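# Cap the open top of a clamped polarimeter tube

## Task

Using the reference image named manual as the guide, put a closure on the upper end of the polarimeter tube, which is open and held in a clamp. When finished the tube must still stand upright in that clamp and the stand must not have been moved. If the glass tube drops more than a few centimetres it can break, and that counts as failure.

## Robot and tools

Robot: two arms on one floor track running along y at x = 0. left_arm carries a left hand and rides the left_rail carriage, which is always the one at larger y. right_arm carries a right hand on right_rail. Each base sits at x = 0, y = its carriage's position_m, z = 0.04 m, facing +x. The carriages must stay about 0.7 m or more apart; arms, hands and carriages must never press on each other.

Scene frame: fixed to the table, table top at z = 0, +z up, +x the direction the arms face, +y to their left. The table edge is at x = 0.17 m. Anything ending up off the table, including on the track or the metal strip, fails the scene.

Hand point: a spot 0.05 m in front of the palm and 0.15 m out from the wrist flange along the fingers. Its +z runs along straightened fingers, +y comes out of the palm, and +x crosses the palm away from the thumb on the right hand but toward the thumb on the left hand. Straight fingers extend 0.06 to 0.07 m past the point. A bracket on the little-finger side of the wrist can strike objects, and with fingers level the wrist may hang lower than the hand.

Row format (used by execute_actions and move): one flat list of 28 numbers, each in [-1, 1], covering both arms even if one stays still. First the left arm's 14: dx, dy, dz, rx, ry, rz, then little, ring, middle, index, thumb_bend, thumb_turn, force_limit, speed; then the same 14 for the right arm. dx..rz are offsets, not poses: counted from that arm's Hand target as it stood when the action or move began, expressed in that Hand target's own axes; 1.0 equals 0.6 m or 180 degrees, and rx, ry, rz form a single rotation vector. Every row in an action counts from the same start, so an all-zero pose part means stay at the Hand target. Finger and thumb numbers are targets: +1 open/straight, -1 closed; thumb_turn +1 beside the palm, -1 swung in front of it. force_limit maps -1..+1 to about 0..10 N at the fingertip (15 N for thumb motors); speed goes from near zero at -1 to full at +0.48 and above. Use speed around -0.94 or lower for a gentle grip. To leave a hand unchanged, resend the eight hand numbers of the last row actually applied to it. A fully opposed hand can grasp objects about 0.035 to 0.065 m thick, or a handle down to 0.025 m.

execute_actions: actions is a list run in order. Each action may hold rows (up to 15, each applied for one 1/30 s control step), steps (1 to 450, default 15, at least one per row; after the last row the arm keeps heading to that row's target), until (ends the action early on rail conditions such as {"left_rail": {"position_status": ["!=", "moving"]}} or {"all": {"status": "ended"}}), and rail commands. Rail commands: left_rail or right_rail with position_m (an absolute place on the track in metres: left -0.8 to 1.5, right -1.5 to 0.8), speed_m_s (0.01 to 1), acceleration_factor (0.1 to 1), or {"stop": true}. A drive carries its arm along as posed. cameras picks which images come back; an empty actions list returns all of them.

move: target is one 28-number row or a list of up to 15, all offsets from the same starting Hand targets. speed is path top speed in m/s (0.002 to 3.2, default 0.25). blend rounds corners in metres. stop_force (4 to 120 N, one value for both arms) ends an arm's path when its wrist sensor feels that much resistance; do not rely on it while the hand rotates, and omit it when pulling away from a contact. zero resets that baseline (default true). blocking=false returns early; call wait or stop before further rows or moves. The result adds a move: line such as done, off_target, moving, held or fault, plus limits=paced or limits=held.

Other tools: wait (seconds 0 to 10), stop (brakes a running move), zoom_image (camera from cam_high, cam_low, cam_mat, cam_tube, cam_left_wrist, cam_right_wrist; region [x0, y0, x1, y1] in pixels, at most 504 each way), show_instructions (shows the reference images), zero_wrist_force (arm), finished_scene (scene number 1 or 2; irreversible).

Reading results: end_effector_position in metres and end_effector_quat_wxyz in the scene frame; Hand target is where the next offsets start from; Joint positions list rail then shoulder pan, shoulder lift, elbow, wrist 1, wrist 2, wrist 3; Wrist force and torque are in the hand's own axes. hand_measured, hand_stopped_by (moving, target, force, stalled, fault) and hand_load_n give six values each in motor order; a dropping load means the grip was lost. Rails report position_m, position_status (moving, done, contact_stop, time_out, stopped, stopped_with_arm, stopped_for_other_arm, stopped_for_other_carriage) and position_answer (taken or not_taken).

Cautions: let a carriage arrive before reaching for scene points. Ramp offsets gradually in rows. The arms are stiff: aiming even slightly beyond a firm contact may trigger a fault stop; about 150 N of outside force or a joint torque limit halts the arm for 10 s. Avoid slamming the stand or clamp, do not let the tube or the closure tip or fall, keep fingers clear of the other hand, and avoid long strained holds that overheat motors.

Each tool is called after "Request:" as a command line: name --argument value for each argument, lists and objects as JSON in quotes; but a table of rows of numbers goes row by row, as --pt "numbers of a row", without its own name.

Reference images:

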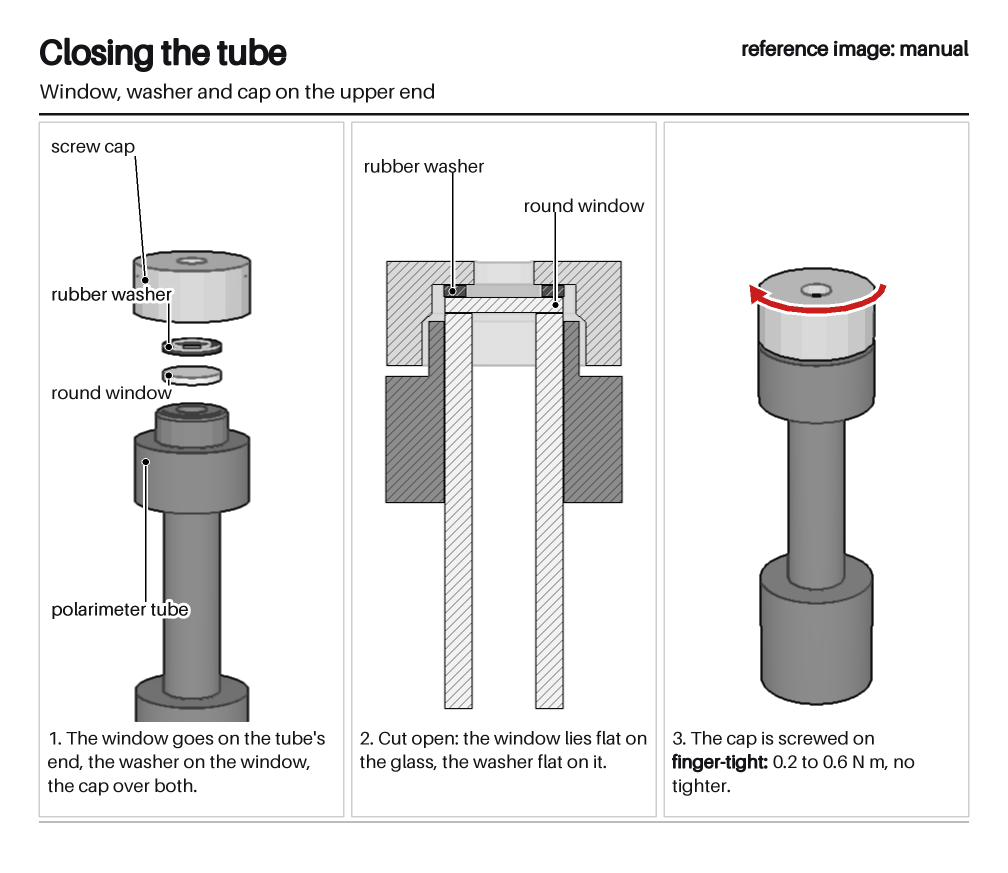

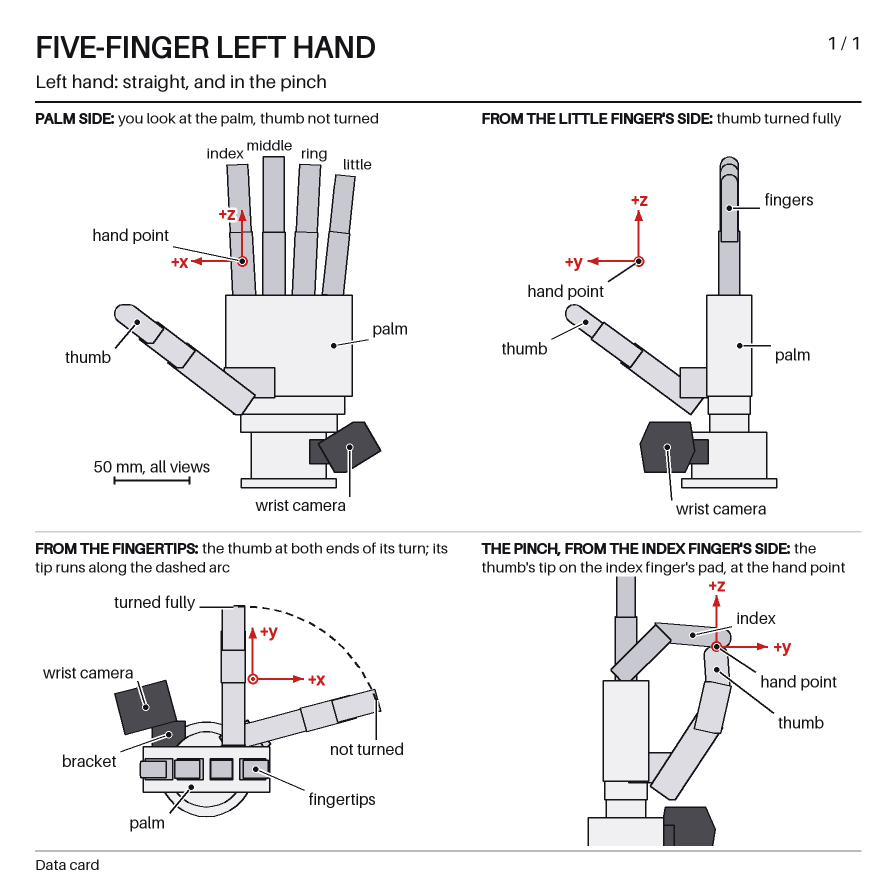

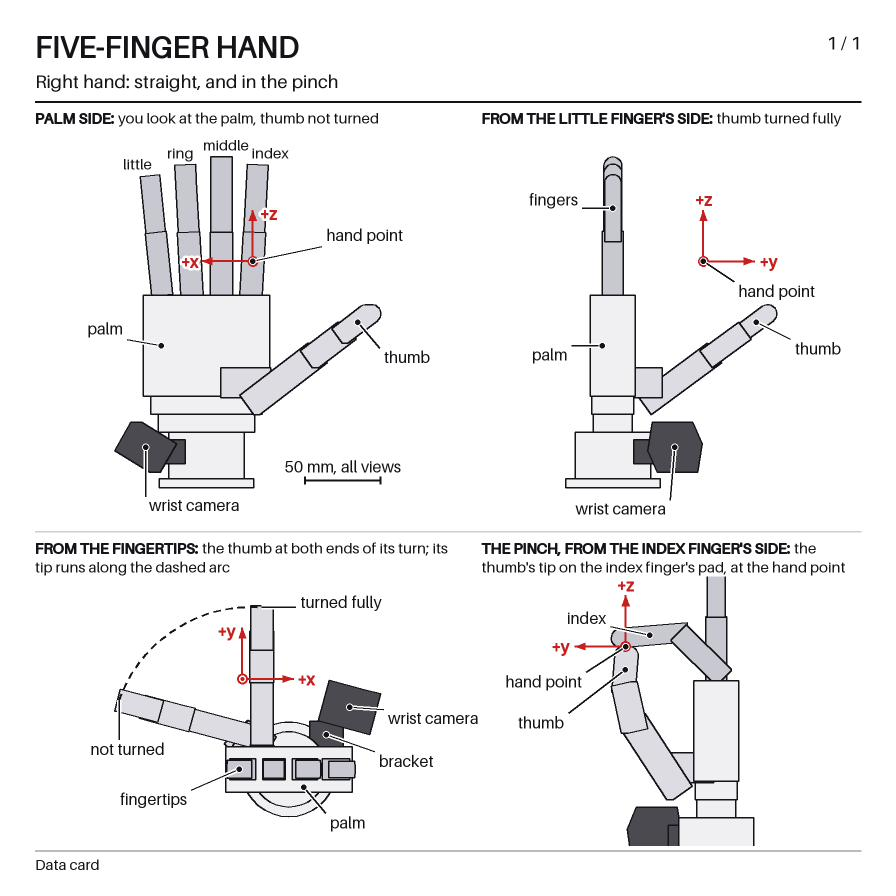

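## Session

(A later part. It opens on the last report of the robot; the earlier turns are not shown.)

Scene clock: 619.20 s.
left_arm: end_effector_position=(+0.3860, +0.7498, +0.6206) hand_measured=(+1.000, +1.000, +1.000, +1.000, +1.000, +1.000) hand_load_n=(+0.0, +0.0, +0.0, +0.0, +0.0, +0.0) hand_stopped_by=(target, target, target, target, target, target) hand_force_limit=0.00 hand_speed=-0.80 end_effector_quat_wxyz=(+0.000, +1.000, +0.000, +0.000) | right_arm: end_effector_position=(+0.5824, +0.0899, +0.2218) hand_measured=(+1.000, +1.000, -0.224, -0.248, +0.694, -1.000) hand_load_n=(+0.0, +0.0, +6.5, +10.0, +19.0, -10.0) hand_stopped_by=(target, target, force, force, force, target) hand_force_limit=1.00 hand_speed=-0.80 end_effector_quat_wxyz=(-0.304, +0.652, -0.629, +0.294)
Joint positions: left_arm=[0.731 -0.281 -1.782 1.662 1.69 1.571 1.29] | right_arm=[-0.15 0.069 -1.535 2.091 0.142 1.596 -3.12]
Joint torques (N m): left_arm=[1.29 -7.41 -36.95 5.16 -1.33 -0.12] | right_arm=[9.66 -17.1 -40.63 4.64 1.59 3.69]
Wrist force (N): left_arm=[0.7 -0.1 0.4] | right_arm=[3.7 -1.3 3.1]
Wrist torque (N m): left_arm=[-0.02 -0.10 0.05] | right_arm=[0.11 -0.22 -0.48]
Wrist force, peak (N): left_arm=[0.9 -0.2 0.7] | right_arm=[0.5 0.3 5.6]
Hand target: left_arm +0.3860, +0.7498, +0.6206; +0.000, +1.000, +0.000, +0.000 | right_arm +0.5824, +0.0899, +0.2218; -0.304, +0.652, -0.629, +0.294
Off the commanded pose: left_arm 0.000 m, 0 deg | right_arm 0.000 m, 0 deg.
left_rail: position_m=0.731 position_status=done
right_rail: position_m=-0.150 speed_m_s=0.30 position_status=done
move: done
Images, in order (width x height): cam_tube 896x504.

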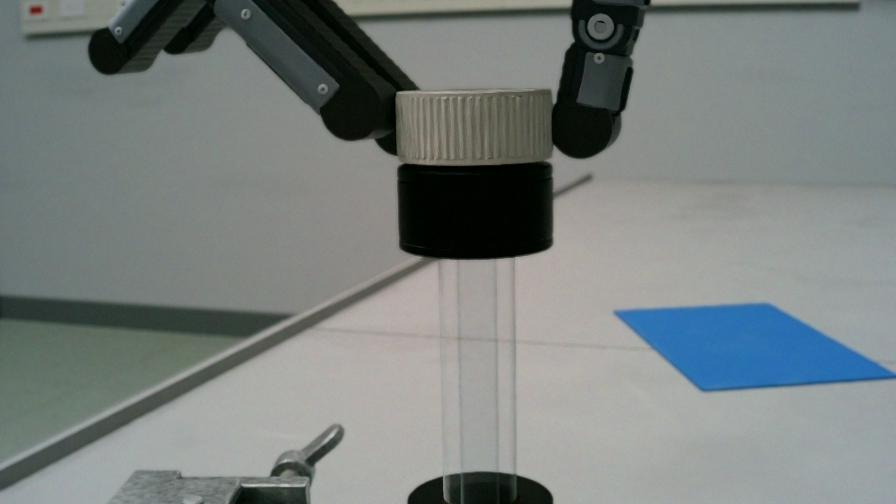

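Request:
move --pt "0 0 0 0 0 0 1 1 1 1 1 1 0 -0.8 0.0022455 -0.000556 0.000662 0 0.017022 0.014289 1 1 -0.8 -0.8 0.4 -1 1 -0.8" --speed 0.05 --cameras '["cam_tube"]'

Request:
zoom_image --camera "cam_tube" --region '[420, 90, 490, 160]'

Request:
move --pt "0 0 0 0 0 0 1 1 1 1 1 1 0 -0.8 0.0022455 -0.000556 0.000662 0 0.017022 0.014289 1 1 -0.8 -0.8 0.4 -1 1 -0.8" --speed 0.05 --cameras '["cam_tube"]'

Request:
zoom_image --camera "cam_tube" --region '[420, 90, 490, 160]'

Request:
zoom_image --camera "cam_tube" --region '[385, 50, 565, 185]'

Scene clock: 621.07 s.
left_arm: end_effector_position=(+0.3860, +0.7498, +0.6206) hand_measured=(+1.000, +1.000, +1.000, +1.000, +1.000, +1.000) hand_load_n=(+0.0, +0.0, +0.0, +0.0, -0.5, +0.0) hand_stopped_by=(target, target, target, target, target, target) hand_force_limit=0.00 hand_speed=-0.80 end_effector_quat_wxyz=(+0.000, +1.000, +0.000, +0.000) | right_arm: end_effector_position=(+0.5830, +0.0886, +0.2218) hand_measured=(+1.000, +1.000, -0.224, -0.248, +0.694, -1.000) hand_load_n=(+0.0, +0.0, +6.5, +9.5, +19.0, -15.5) hand_stopped_by=(target, target, force, force, force, target) hand_force_limit=1.00 hand_speed=-0.80 end_effector_quat_wxyz=(-0.294, +0.630, -0.652, +0.304)
Joint positions: left_arm=[0.731 -0.281 -1.782 1.662 1.69 1.571 1.29] | right_arm=[-0.15 0.093 -1.529 2.085 0.146 1.668 -3.06]
Joint torques (N m): left_arm=[-0.02 -5.44 -37.03 4.69 -1.66 -0.11] | right_arm=[7.31 -15.96 -39.29 4.41 1.93 3.34]
Wrist force (N): left_arm=[0.7 -0.1 0.4] | right_arm=[2.2 -0.8 2.6]
Wrist torque (N m): left_arm=[-0.03 -0.08 0.05] | right_arm=[0.13 -0.23 -0.55]
Wrist force, peak (N): left_arm=[1.0 -0.4 0.5] | right_arm=[3.9 -0.2 4.1]
Hand target: left_arm +0.3860, +0.7498, +0.6206; +0.000, +1.000, +0.000, +0.000 | right_arm +0.5830, +0.0886, +0.2218; -0.294, +0.630, -0.652, +0.304
Off the commanded pose: left_arm 0.000 m, 0 deg | right_arm 0.000 m, 0 deg.
left_rail: position_m=0.731 position_status=done
right_rail: position_m=-0.150 speed_m_s=0.30 position_status=done
move: done
Images, in order (width x height): cam_tube 896x504.

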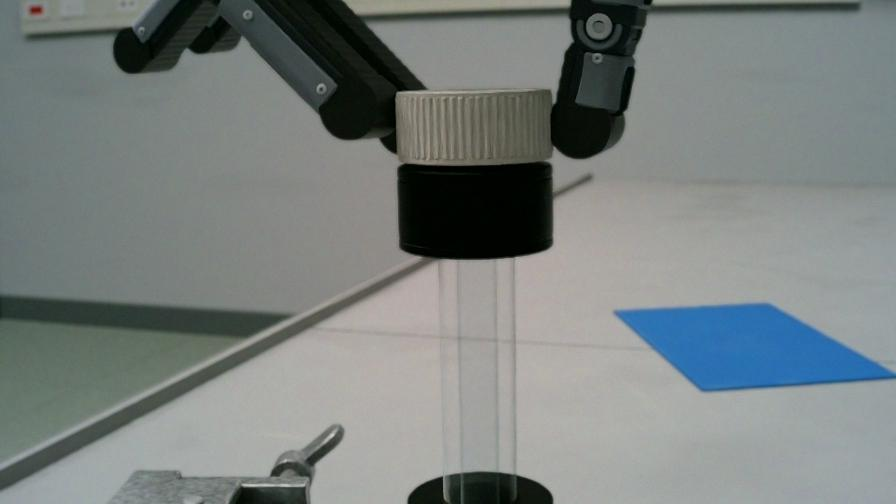

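Scaled by 7.200.

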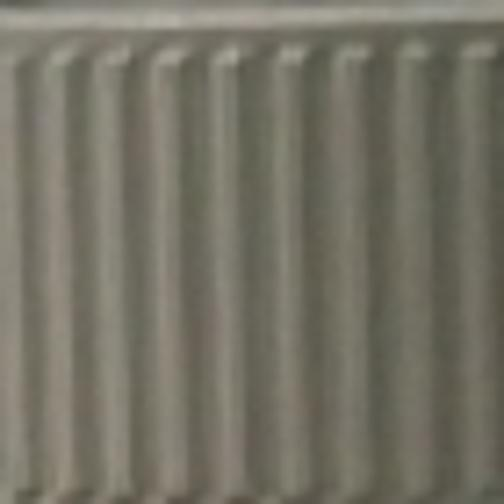

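Scene clock: 622.27 s.
left_arm: end_effector_position=(+0.3860, +0.7498, +0.6206) hand_measured=(+1.000, +1.000, +1.000, +1.000, +1.000, +1.000) hand_load_n=(+0.0, +0.0, +0.0, +0.0, +0.0, +0.0) hand_stopped_by=(target, target, target, target, target, target) hand_force_limit=0.00 hand_speed=-0.80 end_effector_quat_wxyz=(+0.000, +1.000, +0.000, +0.000) | right_arm: end_effector_position=(+0.5835, +0.0872, +0.2218) hand_measured=(+1.000, +1.000, -0.224, -0.248, +0.694, -1.000) hand_load_n=(-0.5, +0.0, +6.5, +9.5, +19.0, -16.0) hand_stopped_by=(target, target, force, force, force, target) hand_force_limit=1.00 hand_speed=-0.80 end_effector_quat_wxyz=(+0.283, -0.607, +0.673, -0.314)
Joint positions: left_arm=[0.731 -0.281 -1.782 1.662 1.69 1.571 1.29] | right_arm=[-0.15 0.116 -1.52 2.077 0.153 1.739 -2.999]
Joint torques (N m): left_arm=[1.4 -5.1 -36.87 4.69 -1.29 0.16] | right_arm=[7.13 -22.26 -40.87 4.45 1.96 3.97]
Wrist force (N): left_arm=[0.5 0.1 0.5] | right_arm=[1.8 -0.3 3.0]
Wrist torque (N m): left_arm=[0.01 -0.06 0.03] | right_arm=[0.03 -0.27 -0.54]
Wrist force, peak (N): left_arm=[1.0 0.1 0.7] | right_arm=[2.4 -0.6 3.3]
Hand target: left_arm +0.3860, +0.7498, +0.6206; +0.000, +1.000, +0.000, +0.000 | right_arm +0.5835, +0.0872, +0.2218; +0.283, -0.606, +0.673, -0.314
Off the commanded pose: left_arm 0.000 m, 0 deg | right_arm 0.000 m, 0 deg.
left_rail: position_m=0.731 position_status=done
right_rail: position_m=-0.150 speed_m_s=0.30 position_status=done
move: done
Images, in order (width x height): cam_tube 896x504.

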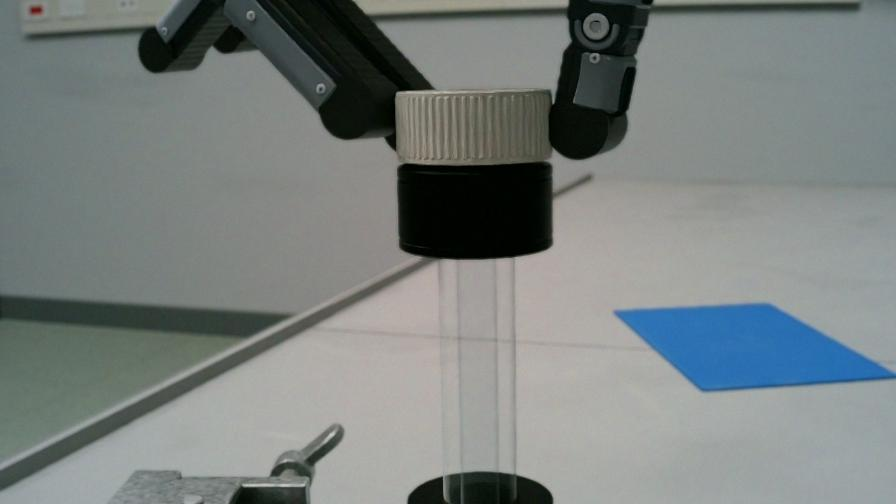

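Scaled by 7.200.

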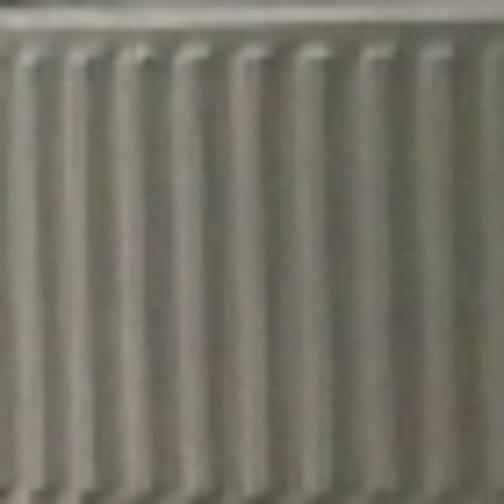

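Scaled by 2.800.

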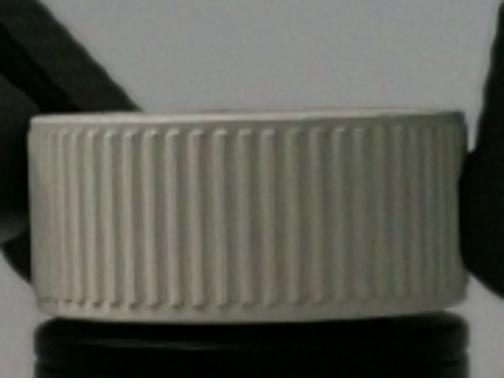

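Request:
execute_actions --actions '[{"rows":[[0,0,0,0,0,0,1,1,1,1,1,1,0,-0.8, 0,0,0,0,0,0,1,1,-0.18,-0.18,1,-1,-0.35,-0.9]],"steps":60}]'

Request:
move --pt "0 0 0 0 0 0 1 1 1 1 1 1 0 -0.8 0 -0.004287 0.005107 0 0 0 1 1 -0.18 -0.18 1 -1 -0.35 -0.9" --pt "0 0 0 0 0 0 1 1 1 1 1 1 0 -0.8 0 -0.1319 -0.1021 0 0 0 1 1 -0.18 -0.18 1 -1 -0.35 -0.9" --speed '[0.02,0.15]' --blend '[0,0]' --cameras '["cam_tube","cam_right_wrist","cam_high"]'

Request:
zoom_image --camera "cam_tube" --region '[385, 50, 565, 185]'

Scene clock: 625.33 s.
left_arm: end_effector_position=(+0.3860, +0.7498, +0.6206) hand_measured=(+1.000, +1.000, +1.000, +1.000, +1.000, +1.000) hand_load_n=(+0.0, +0.0, +0.0, +0.0, +0.0, +0.0) hand_stopped_by=(target, target, target, target, target, target) hand_force_limit=0.00 hand_speed=-0.80 end_effector_quat_wxyz=(+0.000, +1.000, +0.000, +0.000) | right_arm: end_effector_position=(+0.5835, +0.0872, +0.2218) hand_measured=(+1.000, +1.000, -0.180, -0.180, +1.000, -1.000) hand_load_n=(+0.0, +0.0, +0.0, +0.0, +0.0, +0.0) hand_stopped_by=(target, target, target, target, target, target) hand_force_limit=-0.35 hand_speed=-0.90 end_effector_quat_wxyz=(+0.283, -0.606, +0.673, -0.314)
Joint positions: left_arm=[0.731 -0.281 -1.782 1.662 1.69 1.571 1.29] | right_arm=[-0.15 0.117 -1.52 2.077 0.153 1.74 -2.998]
Joint torques (N m): left_arm=[3.15 -7.45 -37.1 4.84 -1.42 -0.11] | right_arm=[-1.32 -21.53 -40.14 -1.33 -2.31 1.32]
Wrist force (N): left_arm=[0.5 -0.1 0.4] | right_arm=[-0.2 -0.4 1.2]
Wrist torque (N m): left_arm=[-0.03 -0.06 0.05] | right_arm=[0.09 0.06 -0.27]
Wrist force, peak (N): left_arm=[1.0 -0.2 0.7] | right_arm=[8.2 -1.0 -3.3]
Hand target: left_arm +0.3860, +0.7498, +0.6206; +0.000, +1.000, +0.000, +0.000 | right_arm +0.5835, +0.0872, +0.2218; +0.283, -0.606, +0.673, -0.314
Off the commanded pose: left_arm 0.000 m, 0 deg | right_arm 0.000 m, 0 deg.
left_rail: position_m=0.731 position_status=done
right_rail: position_m=-0.150 speed_m_s=0.30 position_status=done

Scene clock: 627.23 s.
left_arm: end_effector_position=(+0.3860, +0.7498, +0.6206) hand_measured=(+1.000, +1.000, +1.000, +1.000, +1.000, +1.000) hand_load_n=(+0.0, +0.0, +0.0, +0.0, +0.0, +0.0) hand_stopped_by=(target, target, target, target, target, target) hand_force_limit=0.00 hand_speed=-0.80 end_effector_quat_wxyz=(+0.000, +1.000, +0.000, +0.000) | right_arm: end_effector_position=(+0.5873, +0.0869, +0.3217) hand_measured=(+1.000, +1.000, -0.180, -0.180, +1.000, -1.000) hand_load_n=(+0.0, +0.0, +0.0, +0.0, +0.0, +0.0) hand_stopped_by=(target, target, target, target, target, target) hand_force_limit=-0.35 hand_speed=-0.90 end_effector_quat_wxyz=(+0.283, -0.606, +0.673, -0.314)
Joint positions: left_arm=[0.731 -0.281 -1.782 1.662 1.69 1.571 1.29] | right_arm=[-0.15 0.115 -1.594 1.957 0.347 1.738 -3]
Joint torques (N m): left_arm=[1.28 -4.9 -36.62 4.64 -1.48 0.02] | right_arm=[-10.48 -55.66 -41.32 3.95 0.72 -2.81]
Wrist force (N): left_arm=[0.9 -0.2 0.3] | right_arm=[0.0 -0.3 1.1]
Wrist torque (N m): left_arm=[-0.03 -0.12 0.06] | right_arm=[0.09 0.03 -0.05]
Wrist force, peak (N): left_arm=[1.0 -0.3 0.4] | right_arm=[0.2 -0.2 2.2]
Hand target: left_arm +0.3860, +0.7498, +0.6206; +0.000, +1.000, +0.000, +0.000 | right_arm +0.5873, +0.0868, +0.3218; +0.283, -0.606, +0.673, -0.314
Off the commanded pose: left_arm 0.000 m, 0 deg | right_arm 0.000 m, 0 deg.
left_rail: position_m=0.731 position_status=done
right_rail: position_m=-0.150 speed_m_s=0.30 position_status=done
move: done
camera_calibration:
cam_right_wrist: T_world_to_cam=[[-0.642515, -0.208058, -0.737487, 0.632994], [-0.456909, 0.876646, 0.150752, 0.141234], [0.615149, 0.433825, -0.658321, -0.0717639], [0, 0, 0, 1]] pos_world=[0.515385, 0.0390206, 0.39829]
Images, in order (width x height): cam_high 896x504, cam_tube 896x504, cam_right_wrist 896x504.

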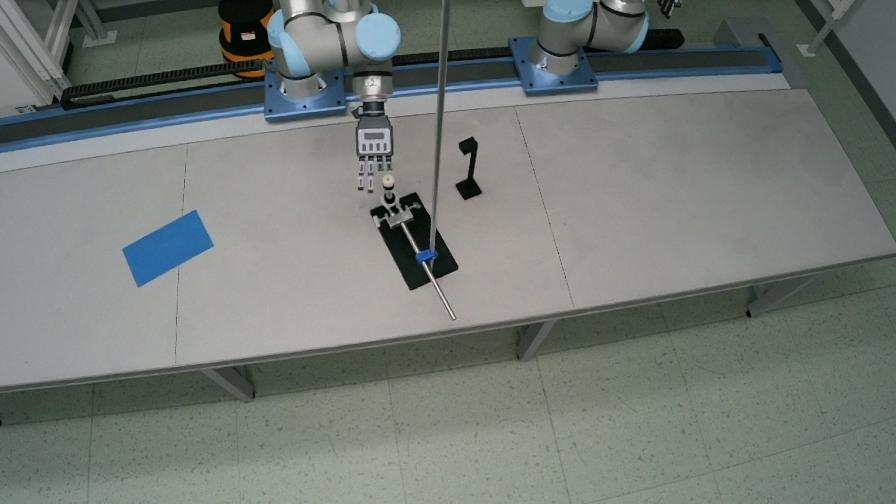

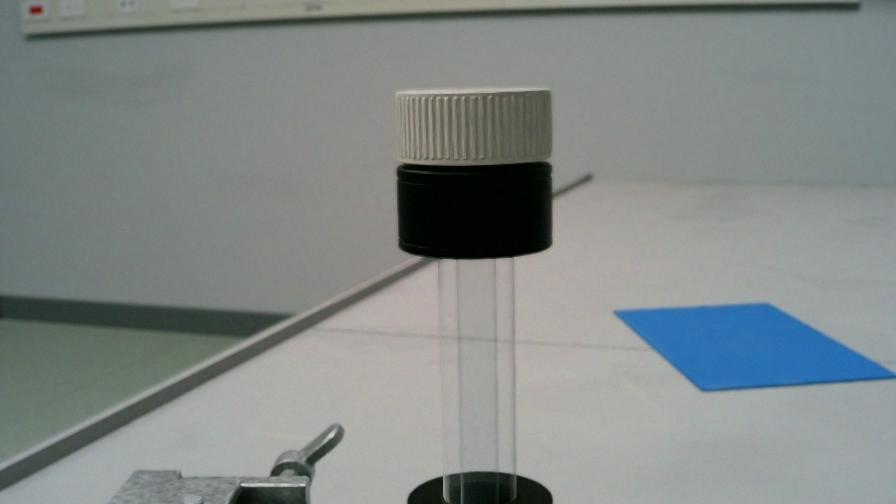

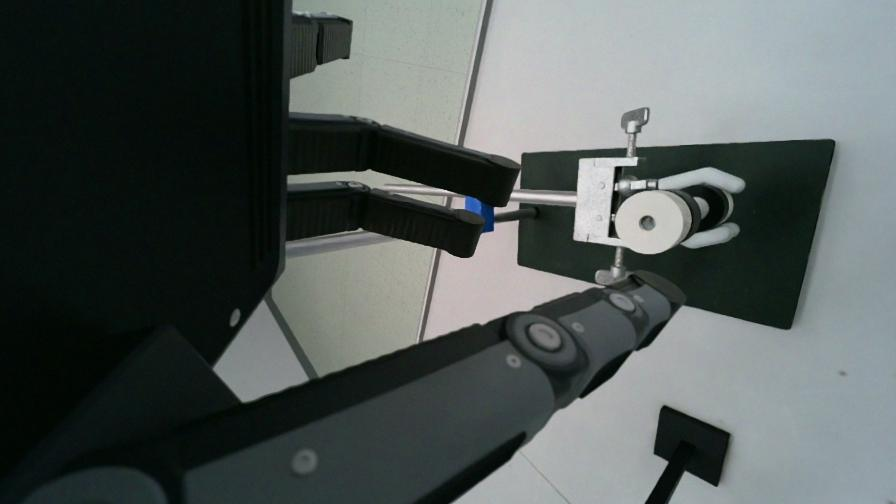

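Scaled by 2.800.

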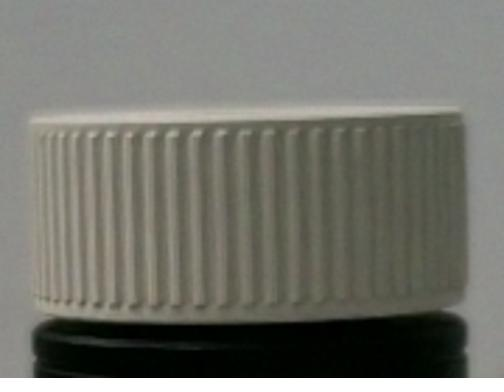

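Request:
finished_scene --scene 1

The scene is finished: the task was done.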